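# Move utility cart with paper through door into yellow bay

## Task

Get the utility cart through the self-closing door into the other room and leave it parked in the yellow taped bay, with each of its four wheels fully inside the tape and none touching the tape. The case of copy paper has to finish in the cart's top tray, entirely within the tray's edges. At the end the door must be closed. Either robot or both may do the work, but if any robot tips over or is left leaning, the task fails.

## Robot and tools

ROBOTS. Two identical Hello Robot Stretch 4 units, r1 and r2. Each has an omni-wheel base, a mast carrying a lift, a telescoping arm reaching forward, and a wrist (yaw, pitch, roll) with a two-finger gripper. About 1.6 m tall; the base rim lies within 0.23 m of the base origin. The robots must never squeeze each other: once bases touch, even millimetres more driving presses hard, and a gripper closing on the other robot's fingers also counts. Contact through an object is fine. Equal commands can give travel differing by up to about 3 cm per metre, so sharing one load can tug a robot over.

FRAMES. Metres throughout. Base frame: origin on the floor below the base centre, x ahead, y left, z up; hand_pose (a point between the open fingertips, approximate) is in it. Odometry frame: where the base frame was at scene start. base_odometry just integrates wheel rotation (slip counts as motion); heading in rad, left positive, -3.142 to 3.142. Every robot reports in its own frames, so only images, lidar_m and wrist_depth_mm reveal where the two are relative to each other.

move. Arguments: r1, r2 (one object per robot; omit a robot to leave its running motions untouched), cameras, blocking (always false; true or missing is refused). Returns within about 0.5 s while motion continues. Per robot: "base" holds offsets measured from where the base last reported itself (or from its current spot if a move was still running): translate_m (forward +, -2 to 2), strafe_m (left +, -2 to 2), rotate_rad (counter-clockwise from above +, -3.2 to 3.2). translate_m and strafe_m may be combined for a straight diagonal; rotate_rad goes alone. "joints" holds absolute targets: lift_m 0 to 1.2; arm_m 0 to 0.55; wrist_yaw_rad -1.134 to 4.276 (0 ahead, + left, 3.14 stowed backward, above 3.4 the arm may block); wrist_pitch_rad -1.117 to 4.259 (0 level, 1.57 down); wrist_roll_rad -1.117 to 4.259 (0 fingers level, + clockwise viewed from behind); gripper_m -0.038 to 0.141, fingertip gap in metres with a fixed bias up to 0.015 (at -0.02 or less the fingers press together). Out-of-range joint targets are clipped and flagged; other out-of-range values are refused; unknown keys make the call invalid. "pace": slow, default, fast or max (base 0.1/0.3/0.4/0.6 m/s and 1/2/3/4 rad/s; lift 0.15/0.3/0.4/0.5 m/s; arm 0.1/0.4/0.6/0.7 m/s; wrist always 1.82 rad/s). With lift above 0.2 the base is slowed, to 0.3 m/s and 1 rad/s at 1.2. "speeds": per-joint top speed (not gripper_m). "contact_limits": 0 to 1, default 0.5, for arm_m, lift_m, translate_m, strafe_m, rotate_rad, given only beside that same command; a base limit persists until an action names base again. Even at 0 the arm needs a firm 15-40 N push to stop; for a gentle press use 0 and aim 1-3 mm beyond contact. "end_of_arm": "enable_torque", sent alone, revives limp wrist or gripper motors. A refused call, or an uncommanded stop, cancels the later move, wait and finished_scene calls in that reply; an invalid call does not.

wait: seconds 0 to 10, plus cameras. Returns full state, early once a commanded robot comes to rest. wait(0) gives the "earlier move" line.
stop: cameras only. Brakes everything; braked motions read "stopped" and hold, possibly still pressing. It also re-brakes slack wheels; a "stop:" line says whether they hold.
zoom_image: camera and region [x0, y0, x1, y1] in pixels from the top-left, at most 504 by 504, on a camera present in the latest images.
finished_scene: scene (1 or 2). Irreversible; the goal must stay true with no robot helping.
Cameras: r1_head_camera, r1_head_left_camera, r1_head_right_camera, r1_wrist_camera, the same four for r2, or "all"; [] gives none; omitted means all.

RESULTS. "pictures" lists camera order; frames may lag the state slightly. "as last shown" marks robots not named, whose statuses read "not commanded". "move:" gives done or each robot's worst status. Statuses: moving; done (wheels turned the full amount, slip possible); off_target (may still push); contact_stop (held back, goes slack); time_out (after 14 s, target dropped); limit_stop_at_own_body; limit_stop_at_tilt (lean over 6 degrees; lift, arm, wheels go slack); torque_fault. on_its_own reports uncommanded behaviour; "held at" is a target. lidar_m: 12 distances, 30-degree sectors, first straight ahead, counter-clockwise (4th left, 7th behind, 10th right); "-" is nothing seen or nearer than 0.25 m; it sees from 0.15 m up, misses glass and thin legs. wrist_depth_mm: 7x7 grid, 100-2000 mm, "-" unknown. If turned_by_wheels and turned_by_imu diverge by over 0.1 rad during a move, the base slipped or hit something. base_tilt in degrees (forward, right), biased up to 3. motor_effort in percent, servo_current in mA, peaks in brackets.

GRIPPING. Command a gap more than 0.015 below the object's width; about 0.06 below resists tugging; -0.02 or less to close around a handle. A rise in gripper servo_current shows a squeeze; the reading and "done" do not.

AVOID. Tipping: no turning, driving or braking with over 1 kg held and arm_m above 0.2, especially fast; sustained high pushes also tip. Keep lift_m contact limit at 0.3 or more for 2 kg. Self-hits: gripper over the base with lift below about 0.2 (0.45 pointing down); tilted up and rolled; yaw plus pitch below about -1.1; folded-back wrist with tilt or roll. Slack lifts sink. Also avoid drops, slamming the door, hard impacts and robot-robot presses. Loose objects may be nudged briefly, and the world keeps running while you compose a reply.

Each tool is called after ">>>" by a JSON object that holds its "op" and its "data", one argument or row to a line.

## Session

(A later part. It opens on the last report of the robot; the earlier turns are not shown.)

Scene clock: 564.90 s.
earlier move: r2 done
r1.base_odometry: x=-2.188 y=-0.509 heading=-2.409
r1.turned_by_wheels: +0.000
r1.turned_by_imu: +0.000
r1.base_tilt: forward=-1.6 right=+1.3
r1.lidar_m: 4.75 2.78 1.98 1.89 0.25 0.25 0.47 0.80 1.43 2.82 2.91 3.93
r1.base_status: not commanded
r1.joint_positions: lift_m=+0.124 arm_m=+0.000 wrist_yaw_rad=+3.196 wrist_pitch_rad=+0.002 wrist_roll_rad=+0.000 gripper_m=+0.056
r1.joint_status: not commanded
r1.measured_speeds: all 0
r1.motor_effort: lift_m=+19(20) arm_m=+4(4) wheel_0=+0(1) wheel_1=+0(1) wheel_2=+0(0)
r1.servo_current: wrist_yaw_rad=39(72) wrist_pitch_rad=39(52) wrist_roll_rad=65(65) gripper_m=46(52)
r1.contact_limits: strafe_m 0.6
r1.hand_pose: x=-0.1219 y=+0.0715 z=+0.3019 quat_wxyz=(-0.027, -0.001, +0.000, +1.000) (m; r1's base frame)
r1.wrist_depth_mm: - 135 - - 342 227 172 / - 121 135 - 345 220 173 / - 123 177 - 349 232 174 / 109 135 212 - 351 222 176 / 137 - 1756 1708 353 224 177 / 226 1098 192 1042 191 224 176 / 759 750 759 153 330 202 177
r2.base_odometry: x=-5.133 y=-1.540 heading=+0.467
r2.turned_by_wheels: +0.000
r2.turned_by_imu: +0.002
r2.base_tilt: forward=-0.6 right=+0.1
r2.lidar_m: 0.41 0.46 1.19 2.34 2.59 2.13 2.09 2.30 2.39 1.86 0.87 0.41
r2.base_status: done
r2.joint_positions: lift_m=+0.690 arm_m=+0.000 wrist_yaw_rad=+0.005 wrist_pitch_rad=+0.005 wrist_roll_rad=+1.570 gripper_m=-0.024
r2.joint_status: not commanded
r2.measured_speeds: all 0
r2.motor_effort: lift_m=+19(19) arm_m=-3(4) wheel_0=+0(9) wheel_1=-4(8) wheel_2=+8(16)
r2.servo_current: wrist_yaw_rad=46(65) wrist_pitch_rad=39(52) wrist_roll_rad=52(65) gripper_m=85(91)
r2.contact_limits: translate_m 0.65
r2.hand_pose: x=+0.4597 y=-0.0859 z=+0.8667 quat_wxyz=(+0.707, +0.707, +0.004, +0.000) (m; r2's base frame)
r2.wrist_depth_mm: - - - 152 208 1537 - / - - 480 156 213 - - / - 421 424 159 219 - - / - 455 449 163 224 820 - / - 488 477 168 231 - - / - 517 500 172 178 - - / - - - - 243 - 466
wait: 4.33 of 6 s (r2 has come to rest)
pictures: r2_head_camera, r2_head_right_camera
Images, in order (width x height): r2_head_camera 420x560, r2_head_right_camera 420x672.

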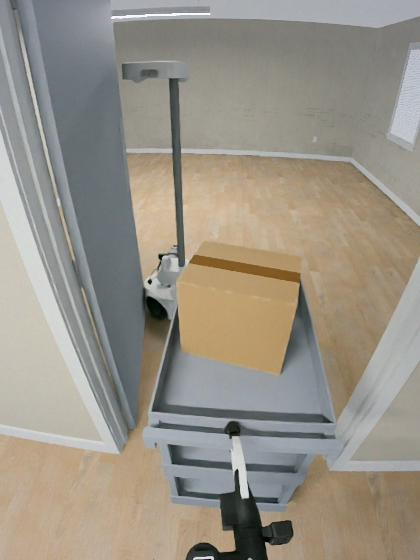

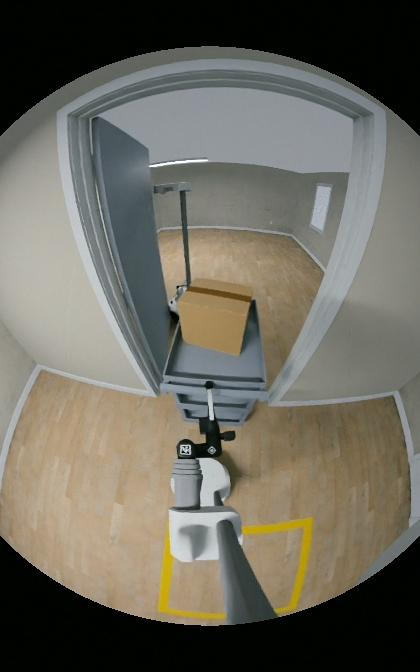

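>>> {"op": "move", "data": {
  "blocking": false,
  "r2": {"base":{"translate_m":-0.4},"pace":"slow","contact_limits":{"translate_m":0.65}},
  "cameras": []
}}

>>> {"op": "wait", "data": {
  "seconds": 7,
  "cameras": ["r2_head_camera","r2_head_right_camera"]
}}

Scene clock: 572.10 s.
move: r2 moving
r1: as last shown
r1.lidar_m: 4.76 2.78 2.01 1.90 0.25 0.25 0.46 0.79 1.42 2.83 2.89 3.90
r1.motor_effort: lift_m=+19(20) arm_m=+4(4) wheel_0=-1(1) wheel_1=+0(0) wheel_2=+0(0)
r1.servo_current: wrist_yaw_rad=59(78) wrist_pitch_rad=46(46) wrist_roll_rad=52(65) gripper_m=39(46)
r1.contact_limits: strafe_m 0.6
r1.wrist_depth_mm: - 135 - - 342 228 172 / - 121 135 - 342 220 173 / - 123 177 - 347 234 175 / 109 135 212 - 351 222 176 / 137 - 1863 1661 355 224 176 / 227 1078 191 1042 191 225 177 / 750 750 750 154 330 202 176
r2.base_odometry: x=-5.144 y=-1.546 heading=+0.467
r2.turned_by_wheels: +0.000
r2.turned_by_imu: +0.001
r2.base_tilt: forward=-0.6 right=+0.1
r2.lidar_m: 0.40 0.45 1.21 2.35 2.57 2.11 2.08 2.28 2.40 1.87 0.91 0.40
r2.base_status: translate_m moving
r2.joint_positions: lift_m=+0.690 arm_m=+0.000 wrist_yaw_rad=+0.005 wrist_pitch_rad=+0.005 wrist_roll_rad=+1.570 gripper_m=-0.024
r2.joint_status: not commanded
r2.measured_speeds: translate_m=-0.048 strafe_m=+0.000 rotate_rad=-0.002 lift_m=+0.000 arm_m=+0.000 wrist_yaw_rad=+0.005 wrist_pitch_rad=+0.000 wrist_roll_rad=+0.000
r2.motor_effort: lift_m=+19(19) arm_m=-3(4) wheel_0=-3(5) wheel_1=-6(7) wheel_2=+17(17)
r2.servo_current: wrist_yaw_rad=65(65) wrist_pitch_rad=46(52) wrist_roll_rad=39(52) gripper_m=78(91)
r2.contact_limits: translate_m 0.65
r2.hand_pose: x=+0.4598 y=-0.0859 z=+0.8667 quat_wxyz=(+0.707, +0.707, +0.004, +0.000) (m; r2's base frame)
r2.wrist_depth_mm: - - - 153 209 1499 - / - - 500 156 215 - - / - 424 418 160 220 - - / - 455 449 164 226 854 - / - 488 473 169 231 - - / - 508 496 173 178 - - / - - - - 243 - 469
pictures: none
No camera images: "cameras" was empty.

Scene clock: 576.87 s.
earlier move: r2 done
r1.base_odometry: x=-2.188 y=-0.509 heading=-2.409
r1.turned_by_wheels: +0.000
r1.turned_by_imu: +0.000
r1.base_tilt: forward=-1.6 right=+1.3
r1.lidar_m: 4.76 2.81 2.00 1.92 0.25 0.25 0.47 1.19 1.43 2.81 2.93 3.91
r1.base_status: not commanded
r1.joint_positions: lift_m=+0.124 arm_m=+0.000 wrist_yaw_rad=+3.196 wrist_pitch_rad=+0.002 wrist_roll_rad=+0.000 gripper_m=+0.056
r1.joint_status: not commanded
r1.measured_speeds: all 0
r1.motor_effort: lift_m=+20(20) arm_m=+4(4) wheel_0=+1(1) wheel_1=+0(0) wheel_2=+0(0)
r1.servo_current: wrist_yaw_rad=46(78) wrist_pitch_rad=46(52) wrist_roll_rad=33(72) gripper_m=46(46)
r1.contact_limits: strafe_m 0.6
r1.hand_pose: x=-0.1219 y=+0.0715 z=+0.3019 quat_wxyz=(-0.027, -0.001, +0.000, +1.000) (m; r1's base frame)
r1.wrist_depth_mm: - 135 - - 342 229 172 / - 121 135 1430 342 220 173 / - 124 178 - 347 234 175 / 109 135 212 - 349 223 175 / 215 1661 1708 1042 353 224 176 / 991 1229 193 1078 190 224 176 / 750 759 759 154 330 202 177
r2.base_odometry: x=-5.490 y=-1.720 heading=+0.467
r2.turned_by_wheels: +0.000
r2.turned_by_imu: +0.002
r2.base_tilt: forward=-0.7 right=+0.1
r2.lidar_m: 0.36 0.35 1.82 2.42 2.19 1.73 1.70 1.88 2.34 2.31 1.41 0.46
r2.base_status: done
r2.joint_positions: lift_m=+0.690 arm_m=+0.000 wrist_yaw_rad=+0.007 wrist_pitch_rad=+0.005 wrist_roll_rad=+1.570 gripper_m=-0.024
r2.joint_status: not commanded
r2.measured_speeds: all 0
r2.motor_effort: lift_m=+19(19) arm_m=-3(4) wheel_0=-2(7) wheel_1=-3(9) wheel_2=+9(17)
r2.servo_current: wrist_yaw_rad=39(72) wrist_pitch_rad=46(52) wrist_roll_rad=46(65) gripper_m=98(98)
r2.contact_limits: translate_m 0.65
r2.hand_pose: x=+0.4599 y=-0.0854 z=+0.8667 quat_wxyz=(+0.707, +0.707, +0.004, +0.001) (m; r2's base frame)
r2.wrist_depth_mm: - - - 223 294 317 317 / - - - 209 278 1661 1160 / - - - 200 263 1808 - / - - 455 190 251 831 - / - 449 452 182 239 831 - / - 445 449 174 180 - - / - 140 442 - 224 - -
wait: 4.77 of 7 s (r2 has come to rest)
pictures: r2_head_camera, r2_head_right_camera
Images, in order (width x height): r2_head_camera 420x560, r2_head_right_camera 420x672.

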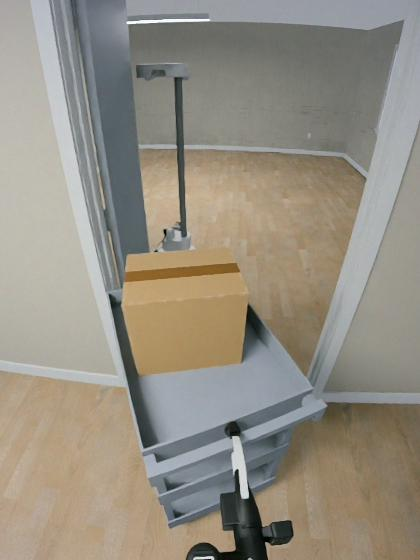

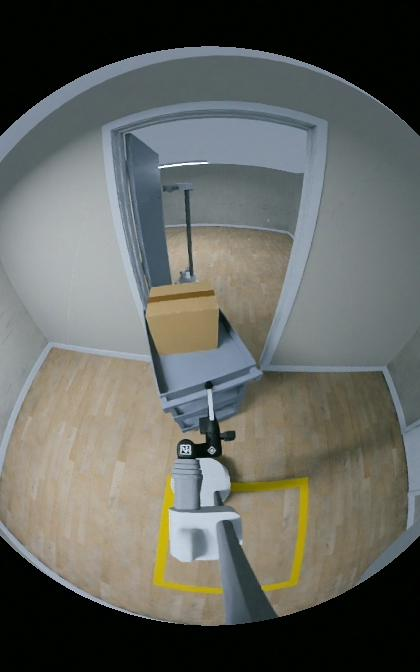

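>>> {"op": "move", "data": {
  "blocking": false,
  "r2": {"base":{"translate_m":-0.25,"strafe_m":-0.03},"pace":"slow","contact_limits":{"translate_m":0.65}},
  "cameras": []
}}

>>> {"op": "wait", "data": {
  "seconds": 7,
  "cameras": ["r2_head_camera","r2_head_right_camera"]
}}

Scene clock: 584.00 s.
move: r2 moving
r1: as last shown
r1.lidar_m: 4.75 2.79 1.99 1.92 0.25 0.25 0.47 1.21 1.41 2.82 2.90 3.91
r1.motor_effort: lift_m=+19(20) arm_m=+4(4) wheel_0=+0(0) wheel_1=+0(0) wheel_2=+0(0)
r1.servo_current: wrist_yaw_rad=59(65) wrist_pitch_rad=46(46) wrist_roll_rad=65(65) gripper_m=46(46)
r1.contact_limits: strafe_m 0.6
r1.wrist_depth_mm: - 135 - - 340 228 172 / - 121 135 1430 345 220 173 / - 123 177 - 347 234 174 / 109 135 211 - 351 223 176 / 216 1756 1661 1025 355 224 177 / 1008 1229 194 1042 191 224 176 / 759 750 750 153 330 203 176
r2.base_odometry: x=-5.501 y=-1.727 heading=+0.467
r2.turned_by_wheels: +0.000
r2.turned_by_imu: +0.001
r2.base_tilt: forward=-0.6 right=+0.1
r2.lidar_m: 0.35 0.34 1.87 2.42 2.15 1.71 1.69 1.89 2.31 2.29 1.40 0.44
r2.base_status: translate_m moving; strafe_m moving
r2.joint_positions: lift_m=+0.690 arm_m=+0.000 wrist_yaw_rad=+0.007 wrist_pitch_rad=+0.005 wrist_roll_rad=+1.570 gripper_m=-0.024
r2.joint_status: not commanded
r2.measured_speeds: translate_m=-0.048 strafe_m=-0.006 rotate_rad=+0.003 lift_m=+0.000 arm_m=+0.000 wrist_yaw_rad=+0.000 wrist_pitch_rad=+0.000 wrist_roll_rad=+0.000
r2.motor_effort: lift_m=+19(19) arm_m=-4(4) wheel_0=-5(5) wheel_1=-9(9) wheel_2=+15(15)
r2.servo_current: wrist_yaw_rad=65(65) wrist_pitch_rad=46(46) wrist_roll_rad=52(52) gripper_m=78(85)
r2.contact_limits: translate_m 0.65
r2.hand_pose: x=+0.4599 y=-0.0854 z=+0.8667 quat_wxyz=(+0.707, +0.707, +0.004, +0.001) (m; r2's base frame)
r2.wrist_depth_mm: - - - 222 294 317 317 / - - - 209 278 1661 1160 / - - - 201 263 1808 - / - - 452 190 251 831 - / - 452 449 183 241 831 - / - 442 442 175 179 - - / - 140 439 - 223 - -
pictures: none
No camera images: "cameras" was empty.

Scene clock: 587.30 s.
earlier move: r2 done
r1.base_odometry: x=-2.188 y=-0.509 heading=-2.409
r1.turned_by_wheels: +0.000
r1.turned_by_imu: +0.000
r1.base_tilt: forward=-1.6 right=+1.2
r1.lidar_m: 4.78 2.81 1.99 1.91 0.25 0.25 0.47 1.40 1.42 2.82 2.92 3.90
r1.base_status: not commanded
r1.joint_positions: lift_m=+0.124 arm_m=+0.000 wrist_yaw_rad=+3.196 wrist_pitch_rad=+0.002 wrist_roll_rad=+0.000 gripper_m=+0.056
r1.joint_status: not commanded
r1.measured_speeds: all 0
r1.motor_effort: lift_m=+20(20) arm_m=+4(4) wheel_0=+0(1) wheel_1=+0(0) wheel_2=+0(0)
r1.servo_current: wrist_yaw_rad=52(72) wrist_pitch_rad=39(52) wrist_roll_rad=46(72) gripper_m=33(46)
r1.contact_limits: strafe_m 0.6
r1.hand_pose: x=-0.1219 y=+0.0715 z=+0.3019 quat_wxyz=(-0.027, -0.001, +0.000, +1.000) (m; r1's base frame)
r1.wrist_depth_mm: - 134 - 564 342 229 172 / - 121 135 - 345 220 173 / - 123 177 - 345 232 175 / 109 135 212 - 353 223 176 / 216 - 1661 1042 355 224 177 / 1025 1205 194 1025 191 225 176 / 750 750 741 153 330 202 177
r2.base_odometry: x=-5.699 y=-1.859 heading=+0.468
r2.turned_by_wheels: +0.000
r2.turned_by_imu: +0.002
r2.base_tilt: forward=-0.7 right=+0.0
r2.lidar_m: 0.29 0.29 2.27 2.47 1.84 1.47 1.47 1.62 2.24 2.20 1.69 0.43
r2.base_status: done
r2.joint_positions: lift_m=+0.690 arm_m=+0.000 wrist_yaw_rad=+0.008 wrist_pitch_rad=+0.005 wrist_roll_rad=+1.570 gripper_m=-0.024
r2.joint_status: not commanded
r2.measured_speeds: all 0
r2.motor_effort: lift_m=+19(19) arm_m=-3(4) wheel_0=+2(6) wheel_1=-5(9) wheel_2=+10(17)
r2.servo_current: wrist_yaw_rad=52(72) wrist_pitch_rad=46(52) wrist_roll_rad=59(59) gripper_m=85(98)
r2.contact_limits: translate_m 0.65
r2.hand_pose: x=+0.4600 y=-0.0850 z=+0.8667 quat_wxyz=(+0.707, +0.707, +0.005, +0.001) (m; r2's base frame)
r2.wrist_depth_mm: - - - 312 - 1661 1160 / - - - 342 364 370 373 / - - - 303 319 1661 484 / - - - 213 277 1756 530 / - - - 188 250 741 - / - 433 436 171 178 - - / - 140 410 - 213 - -
wait: 3.30 of 7 s (r2 has come to rest)
pictures: r2_head_camera, r2_head_right_camera
Images, in order (width x height): r2_head_camera 420x560, r2_head_right_camera 420x672.

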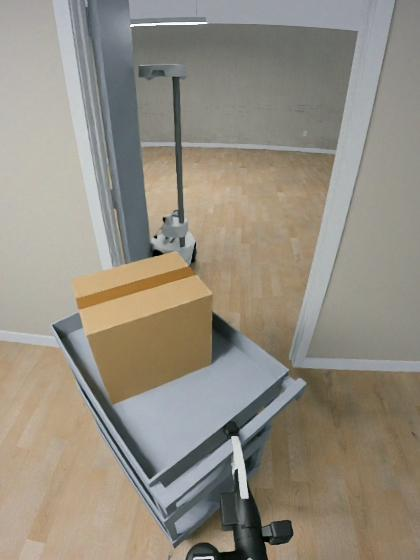

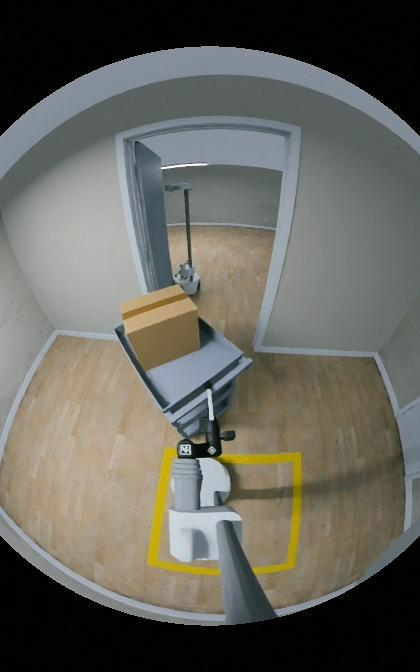

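>>> {"op": "move", "data": {
  "blocking": false,
  "r2": {"base":{"translate_m":-0.5,"strafe_m":-0.2},"pace":"slow","contact_limits":{"translate_m":0.65}},
  "cameras": []
}}

>>> {"op": "wait", "data": {
  "seconds": 8,
  "cameras": ["r2_head_camera","r2_head_right_camera","r2_head_left_camera"]
}}

Scene clock: 599.13 s.
move: r2 moving
r1: as last shown
r1.base_tilt: forward=-1.6 right=+1.3
r1.lidar_m: 4.76 2.77 2.01 1.90 0.25 0.25 0.47 1.41 1.44 2.83 2.92 3.89
r1.motor_effort: lift_m=+19(20) arm_m=+4(4) wheel_0=+0(1) wheel_1=+0(0) wheel_2=+0(0)
r1.servo_current: wrist_yaw_rad=52(59) wrist_pitch_rad=39(46) wrist_roll_rad=46(59) gripper_m=46(46)
r1.contact_limits: strafe_m 0.6
r1.wrist_depth_mm: - 135 - 564 342 227 172 / - 121 135 - 345 220 173 / - 123 177 - 347 232 174 / 109 135 212 - 349 222 175 / 215 - 1708 1025 353 224 176 / 991 1205 193 1060 191 225 177 / 750 741 750 153 329 202 176
r2.base_odometry: x=-5.708 y=-1.869 heading=+0.469
r2.turned_by_wheels: +0.001
r2.turned_by_imu: +0.002
r2.base_tilt: forward=-0.7 right=+0.0
r2.lidar_m: 0.28 0.31 2.25 2.48 1.85 1.49 1.45 1.59 2.24 2.21 1.73 0.49
r2.base_status: translate_m moving; strafe_m moving
r2.joint_positions: lift_m=+0.690 arm_m=+0.000 wrist_yaw_rad=+0.009 wrist_pitch_rad=+0.005 wrist_roll_rad=+1.570 gripper_m=-0.024
r2.joint_status: not commanded
r2.measured_speeds: translate_m=-0.047 strafe_m=-0.019 rotate_rad=+0.001 lift_m=+0.000 arm_m=+0.000 wrist_yaw_rad=+0.006 wrist_pitch_rad=+0.000 wrist_roll_rad=+0.000
r2.motor_effort: lift_m=+19(19) arm_m=-4(4) wheel_0=+5(5) wheel_1=-7(8) wheel_2=+17(18)
r2.servo_current: wrist_yaw_rad=59(65) wrist_pitch_rad=46(52) wrist_roll_rad=46(59) gripper_m=85(91)
r2.contact_limits: translate_m 0.65
r2.hand_pose: x=+0.4600 y=-0.0849 z=+0.8667 quat_wxyz=(+0.707, +0.707, +0.005, +0.001) (m; r2's base frame)
r2.wrist_depth_mm: - - - 307 - 1708 1078 / - - - 340 359 370 373 / - - - 303 319 1661 484 / - - - 212 278 1708 530 / - - - 189 251 750 - / - 436 439 171 178 - - / - 139 410 - 213 - -
pictures: none
No camera images: "cameras" was empty.

Scene clock: 605.23 s.
earlier move: r2 done
r1.base_odometry: x=-2.188 y=-0.509 heading=-2.409
r1.turned_by_wheels: +0.000
r1.turned_by_imu: +0.000
r1.base_tilt: forward=-1.6 right=+1.3
r1.lidar_m: 4.78 2.79 2.01 1.91 0.25 0.25 0.49 1.40 1.41 2.82 2.90 3.92
r1.base_status: not commanded
r1.joint_positions: lift_m=+0.124 arm_m=+0.000 wrist_yaw_rad=+3.196 wrist_pitch_rad=+0.002 wrist_roll_rad=+0.000 gripper_m=+0.056
r1.joint_status: not commanded
r1.measured_speeds: all 0
r1.motor_effort: lift_m=+19(20) arm_m=+4(4) wheel_0=+0(1) wheel_1=+0(0) wheel_2=+0(0)
r1.servo_current: wrist_yaw_rad=59(65) wrist_pitch_rad=39(46) wrist_roll_rad=39(72) gripper_m=39(46)
r1.contact_limits: strafe_m 0.6
r1.hand_pose: x=-0.1219 y=+0.0715 z=+0.3019 quat_wxyz=(-0.027, -0.001, +0.000, +1.000) (m; r1's base frame)
r1.wrist_depth_mm: - 134 - - 340 229 172 / - 121 135 - 343 220 173 / - 123 177 - 349 234 174 / 109 135 212 - 351 222 176 / 216 - - 1661 353 224 176 / 991 1205 193 1060 191 224 176 / 750 759 759 153 332 203 176
r2.base_odometry: x=-6.055 y=-2.263 heading=+0.469
r2.turned_by_wheels: +0.001
r2.turned_by_imu: +0.007
r2.base_tilt: forward=-0.7 right=+0.0
r2.lidar_m: 0.25 0.26 0.64 2.56 1.27 1.03 0.99 1.11 1.71 1.95 2.16 0.59
r2.base_status: done
r2.joint_positions: lift_m=+0.690 arm_m=+0.000 wrist_yaw_rad=+0.018 wrist_pitch_rad=+0.005 wrist_roll_rad=+1.570 gripper_m=-0.024
r2.joint_status: not commanded
r2.measured_speeds: all 0
r2.on_its_own: wrist_yaw_rad is at rest, and its servo_current (117 mA) is outside its rest range (0 to 104 mA)
r2.motor_effort: lift_m=+19(19) arm_m=-4(4) wheel_0=+7(11) wheel_1=+0(8) wheel_2=+13(18)
r2.servo_current: wrist_yaw_rad=117(117) wrist_pitch_rad=46(52) wrist_roll_rad=65(65) gripper_m=85(98)
r2.contact_limits: translate_m 0.65
r2.hand_pose: x=+0.4608 y=-0.0822 z=+0.8667 quat_wxyz=(+0.707, +0.707, +0.008, +0.005) (m; r2's base frame)
r2.wrist_depth_mm: - - - - - 1430 1138 / - - - - - 1430 1160 / - - - 377 - 1661 1182 / 1661 - - 336 404 1464 413 / 1661 - - 206 293 1708 496 / 1661 - 186 159 180 1708 554 / - - 179 - 200 - -
wait: 6.10 of 8 s (r2 has come to rest)
pictures: r2_head_camera, r2_head_left_camera, r2_head_right_camera
Images, in order (width x height): r2_head_camera 420x560, r2_head_left_camera 420x672, r2_head_right_camera 420x672.

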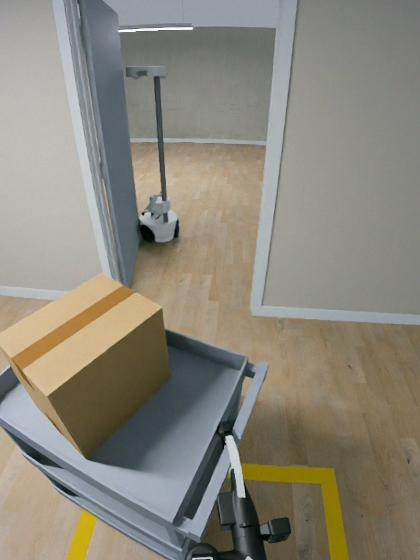

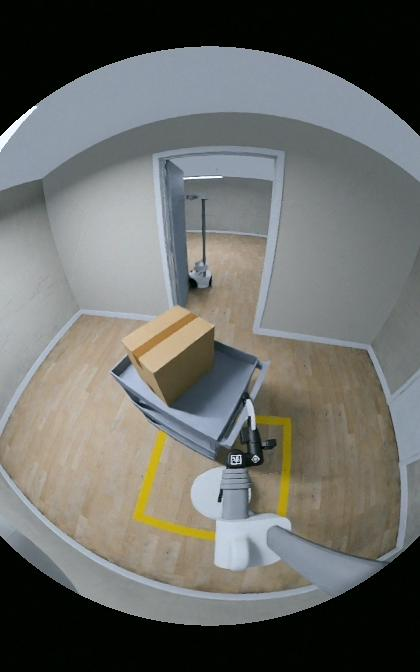

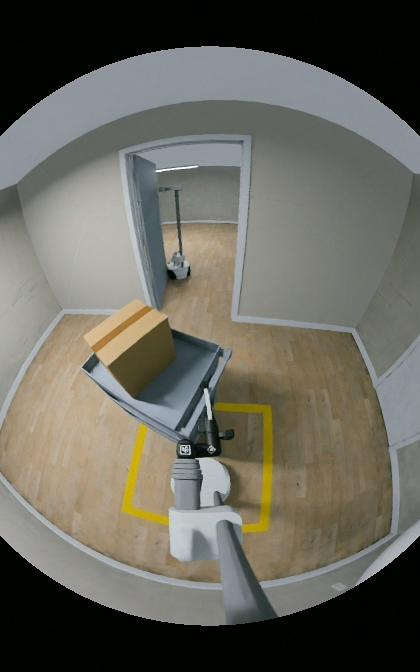

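>>> {"op": "move", "data": {
  "blocking": false,
  "r2": {"base":{"rotate_rad":0.5},"pace":"slow","contact_limits":{"rotate_rad":0.6}},
  "cameras": []
}}

>>> {"op": "wait", "data": {
  "seconds": 4,
  "cameras": ["r2_head_camera","r2_head_left_camera"]
}}

Scene clock: 621.97 s.
move: r2 moving
r1: as last shown
r1.lidar_m: 4.76 2.78 2.01 1.89 0.25 0.25 0.47 1.36 1.42 2.83 2.89 3.89
r1.servo_current: wrist_yaw_rad=59(59) wrist_pitch_rad=39(46) wrist_roll_rad=46(59) gripper_m=39(46)
r1.contact_limits: strafe_m 0.6
r1.wrist_depth_mm: - 135 - - 343 228 172 / - 121 135 - 343 220 173 / - 124 178 - 349 233 174 / 109 136 212 - 353 222 175 / 216 - - 1661 353 224 176 / 991 1229 193 1060 191 224 176 / 750 750 759 153 330 202 176
r2.base_odometry: x=-6.055 y=-2.264 heading=+0.592
r2.turned_by_wheels: +0.122
r2.turned_by_imu: +0.119
r2.base_tilt: forward=-0.7 right=+0.1
r2.lidar_m: 0.25 0.29 2.76 2.04 1.18 1.00 0.99 1.18 2.00 1.98 2.09 0.52
r2.base_status: rotate_rad moving
r2.joint_positions: lift_m=+0.690 arm_m=+0.000 wrist_yaw_rad=-0.005 wrist_pitch_rad=+0.005 wrist_roll_rad=+1.570 gripper_m=-0.024
r2.joint_status: not commanded
r2.measured_speeds: translate_m=+0.001 strafe_m=-0.001 rotate_rad=+0.472 lift_m=+0.000 arm_m=+0.000 wrist_yaw_rad=-0.101 wrist_pitch_rad=+0.000 wrist_roll_rad=+0.000
r2.motor_effort: lift_m=+19(19) arm_m=-3(4) wheel_0=-10(11) wheel_1=-6(6) wheel_2=-14(14)
r2.servo_current: wrist_yaw_rad=52(117) wrist_pitch_rad=39(46) wrist_roll_rad=52(59) gripper_m=85(91)
r2.contact_limits: rotate_rad 0.6
r2.hand_pose: x=+0.4588 y=-0.0889 z=+0.8667 quat_wxyz=(+0.707, +0.707, +0.000, -0.003) (m; r2's base frame)
r2.wrist_depth_mm: - - - - - - 1138 / - - - 373 - 1499 1160 / - - - 379 - 1397 1060 / 1661 - - 242 362 1576 466 / 1661 - - 194 268 1708 496 / 1661 - 182 156 178 1576 - / - 135 - - 200 - -
pictures: none
No camera images: "cameras" was empty.

Scene clock: 623.50 s.
earlier move: r2 done
r1.base_odometry: x=-2.188 y=-0.509 heading=-2.409
r1.turned_by_wheels: +0.000
r1.turned_by_imu: +0.000
r1.base_tilt: forward=-1.6 right=+1.2
r1.lidar_m: 4.76 2.76 2.01 1.89 0.25 0.25 0.48 1.41 1.45 2.80 2.91 3.91
r1.base_status: not commanded
r1.joint_positions: lift_m=+0.124 arm_m=+0.000 wrist_yaw_rad=+3.196 wrist_pitch_rad=+0.002 wrist_roll_rad=+0.000 gripper_m=+0.056
r1.joint_status: not commanded
r1.measured_speeds: all 0
r1.motor_effort: lift_m=+20(20) arm_m=+4(4) wheel_0=+0(1) wheel_1=+0(0) wheel_2=+0(0)
r1.servo_current: wrist_yaw_rad=46(72) wrist_pitch_rad=39(52) wrist_roll_rad=52(65) gripper_m=39(46)
r1.contact_limits: strafe_m 0.6
r1.hand_pose: x=-0.1219 y=+0.0715 z=+0.3019 quat_wxyz=(-0.027, -0.001, +0.000, +1.000) (m; r1's base frame)
r1.wrist_depth_mm: - 134 - - 340 228 172 / - 121 135 - 343 220 173 / - 123 177 - 347 233 175 / 109 135 212 - 351 223 176 / 216 - - 1708 353 224 176 / 1008 1182 194 1060 191 225 176 / 750 750 759 153 332 203 176
r2.base_odometry: x=-6.055 y=-2.263 heading=+0.969
r2.turned_by_wheels: +0.378
r2.turned_by_imu: +0.316
r2.base_tilt: forward=-0.6 right=+0.1
r2.lidar_m: 0.30 0.33 2.75 1.37 1.05 1.02 1.07 1.56 1.95 2.10 1.84 0.48
r2.base_status: done
r2.joint_positions: lift_m=+0.690 arm_m=+0.000 wrist_yaw_rad=+0.003 wrist_pitch_rad=+0.005 wrist_roll_rad=+1.570 gripper_m=-0.024
r2.joint_status: not commanded
r2.measured_speeds: all 0
r2.motor_effort: lift_m=+19(19) arm_m=+1(4) wheel_0=+1(24) wheel_1=-6(11) wheel_2=+3(27)
r2.servo_current: wrist_yaw_rad=52(189) wrist_pitch_rad=46(52) wrist_roll_rad=46(65) gripper_m=78(91)
r2.contact_limits: rotate_rad 0.6
r2.hand_pose: x=+0.4595 y=-0.0866 z=+0.8667 quat_wxyz=(+0.707, +0.707, +0.003, -0.001) (m; r2's base frame)
r2.wrist_depth_mm: - - - 285 - 1708 1160 / - - - 312 334 345 343 / 1661 - - 224 291 1756 504 / - - - 201 265 1499 - / - - 452 186 245 768 - / - 439 185 172 178 - - / - 418 418 - 213 - -
wait: 1.53 of 4 s (r2 has come to rest)
pictures: r2_head_camera, r2_head_left_camera
Images, in order (width x height): r2_head_camera 420x560, r2_head_left_camera 420x672.

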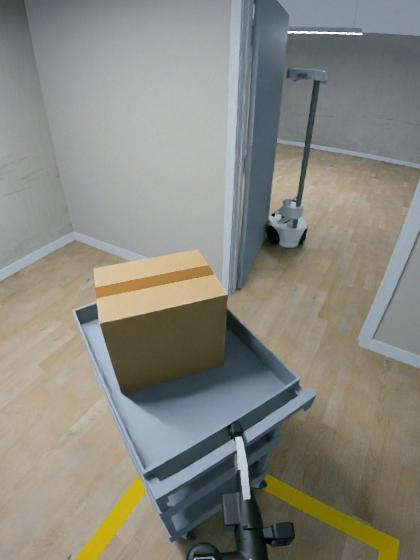

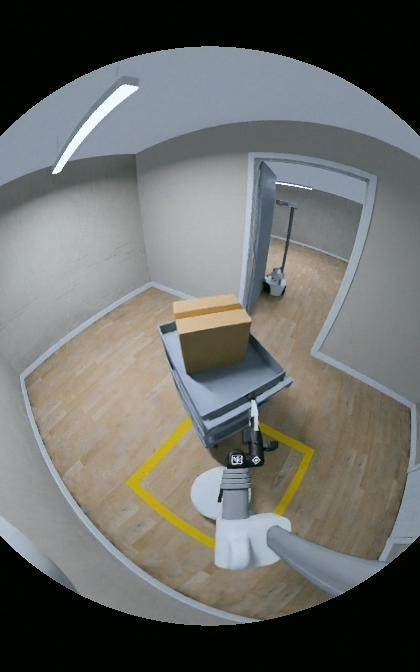

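>>> {"op": "move", "data": {
  "blocking": false,
  "r2": {"base":{"translate_m":-0.35,"strafe_m":-0.06},"pace":"slow","contact_limits":{"translate_m":0.65}},
  "cameras": []
}}

>>> {"op": "wait", "data": {
  "seconds": 7,
  "cameras": ["r2_head_camera","r2_head_left_camera"]
}}

Scene clock: 634.77 s.
move: r2 moving
r1: as last shown
r1.base_tilt: forward=-1.6 right=+1.3
r1.lidar_m: 4.77 2.77 2.00 1.89 0.25 0.25 0.48 1.40 1.42 2.82 2.93 3.93
r1.servo_current: wrist_yaw_rad=52(72) wrist_pitch_rad=46(46) wrist_roll_rad=46(72) gripper_m=39(46)
r1.contact_limits: strafe_m 0.6
r1.wrist_depth_mm: - 135 - - 342 228 172 / - 121 135 - 343 220 173 / - 123 177 - 345 233 175 / 109 135 212 - 351 223 175 / 215 - - 1618 353 224 176 / 1008 1229 195 1042 191 224 176 / 741 759 750 153 329 202 177
r2.base_odometry: x=-6.060 y=-2.275 heading=+0.969
r2.turned_by_wheels: +0.000
r2.turned_by_imu: +0.001
r2.base_tilt: forward=-0.7 right=+0.1
r2.lidar_m: 0.31 0.30 2.74 1.38 1.04 1.01 1.07 1.55 1.94 2.12 1.85 0.44
r2.base_status: translate_m moving; strafe_m moving
r2.joint_positions: lift_m=+0.690 arm_m=+0.000 wrist_yaw_rad=+0.003 wrist_pitch_rad=+0.005 wrist_roll_rad=+1.570 gripper_m=-0.024
r2.joint_status: not commanded
r2.measured_speeds: translate_m=-0.050 strafe_m=-0.007 rotate_rad=-0.001 lift_m=+0.000 arm_m=+0.000 wrist_yaw_rad=+0.004 wrist_pitch_rad=+0.000 wrist_roll_rad=+0.000
r2.motor_effort: lift_m=+19(19) arm_m=-4(4) wheel_0=-5(10) wheel_1=-9(10) wheel_2=+13(14)
r2.servo_current: wrist_yaw_rad=52(65) wrist_pitch_rad=46(52) wrist_roll_rad=52(52) gripper_m=85(85)
r2.contact_limits: translate_m 0.65
r2.hand_pose: x=+0.4595 y=-0.0865 z=+0.8667 quat_wxyz=(+0.707, +0.707, +0.003, -0.001) (m; r2's base frame)
r2.wrist_depth_mm: - - - 285 - 1661 1138 / - - - 307 324 343 343 / 1756 - - 216 285 1576 500 / - - - 200 264 668 - / - 452 455 186 244 842 - / - 442 186 173 177 - - / - 424 421 - 214 - -
pictures: none
No camera images: "cameras" was empty.

Scene clock: 639.10 s.
earlier move: r2 done
r1.base_odometry: x=-2.188 y=-0.509 heading=-2.409
r1.turned_by_wheels: +0.000
r1.turned_by_imu: +0.000
r1.base_tilt: forward=-1.6 right=+1.3
r1.lidar_m: 4.76 2.77 1.99 1.90 0.25 0.25 0.45 1.37 1.42 2.82 2.93 3.92
r1.base_status: not commanded
r1.joint_positions: lift_m=+0.124 arm_m=+0.000 wrist_yaw_rad=+3.196 wrist_pitch_rad=+0.002 wrist_roll_rad=+0.000 gripper_m=+0.056
r1.joint_status: not commanded
r1.measured_speeds: all 0
r1.motor_effort: lift_m=+19(20) arm_m=+4(4) wheel_0=+0(1) wheel_1=+0(1) wheel_2=+0(0)
r1.servo_current: wrist_yaw_rad=59(72) wrist_pitch_rad=39(52) wrist_roll_rad=46(78) gripper_m=39(52)
r1.contact_limits: strafe_m 0.6
r1.hand_pose: x=-0.1219 y=+0.0715 z=+0.3019 quat_wxyz=(-0.027, -0.001, +0.000, +1.000) (m; r1's base frame)
r1.wrist_depth_mm: - 135 - - 342 229 172 / - 121 135 - 343 220 173 / - 123 177 - 349 233 175 / 109 135 212 - 349 222 176 / 216 - - 1661 355 224 177 / 1025 1229 193 1042 191 225 176 / 759 750 750 153 334 202 176
r2.base_odometry: x=-6.203 y=-2.586 heading=+0.970
r2.turned_by_wheels: +0.000
r2.turned_by_imu: +0.003
r2.base_tilt: forward=-0.7 right=+0.0
r2.lidar_m: 0.35 0.33 2.42 1.04 0.78 0.74 0.80 1.18 1.75 1.83 2.08 0.44
r2.base_status: done
r2.joint_positions: lift_m=+0.690 arm_m=+0.000 wrist_yaw_rad=+0.009 wrist_pitch_rad=+0.005 wrist_roll_rad=+1.570 gripper_m=-0.024
r2.joint_status: not commanded
r2.measured_speeds: all 0
r2.motor_effort: lift_m=+19(19) arm_m=-3(4) wheel_0=+2(10) wheel_1=-3(10) wheel_2=+9(18)
r2.servo_current: wrist_yaw_rad=72(72) wrist_pitch_rad=46(52) wrist_roll_rad=59(65) gripper_m=78(91)
r2.contact_limits: translate_m 0.65
r2.hand_pose: x=+0.4601 y=-0.0848 z=+0.8667 quat_wxyz=(+0.707, +0.707, +0.005, +0.001) (m; r2's base frame)
r2.wrist_depth_mm: 1661 - - 281 307 315 1060 / 1756 - - 281 293 1576 1160 / 1983 - - 264 270 1708 504 / - - - 256 258 778 - / - 449 449 185 242 842 - / - 442 439 174 179 - - / - 433 427 - 219 - -
wait: 4.33 of 7 s (r2 has come to rest)
pictures: r2_head_camera, r2_head_left_camera
Images, in order (width x height): r2_head_camera 420x560, r2_head_left_camera 420x672.

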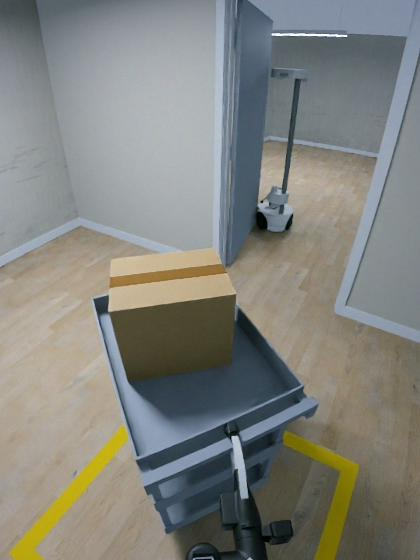

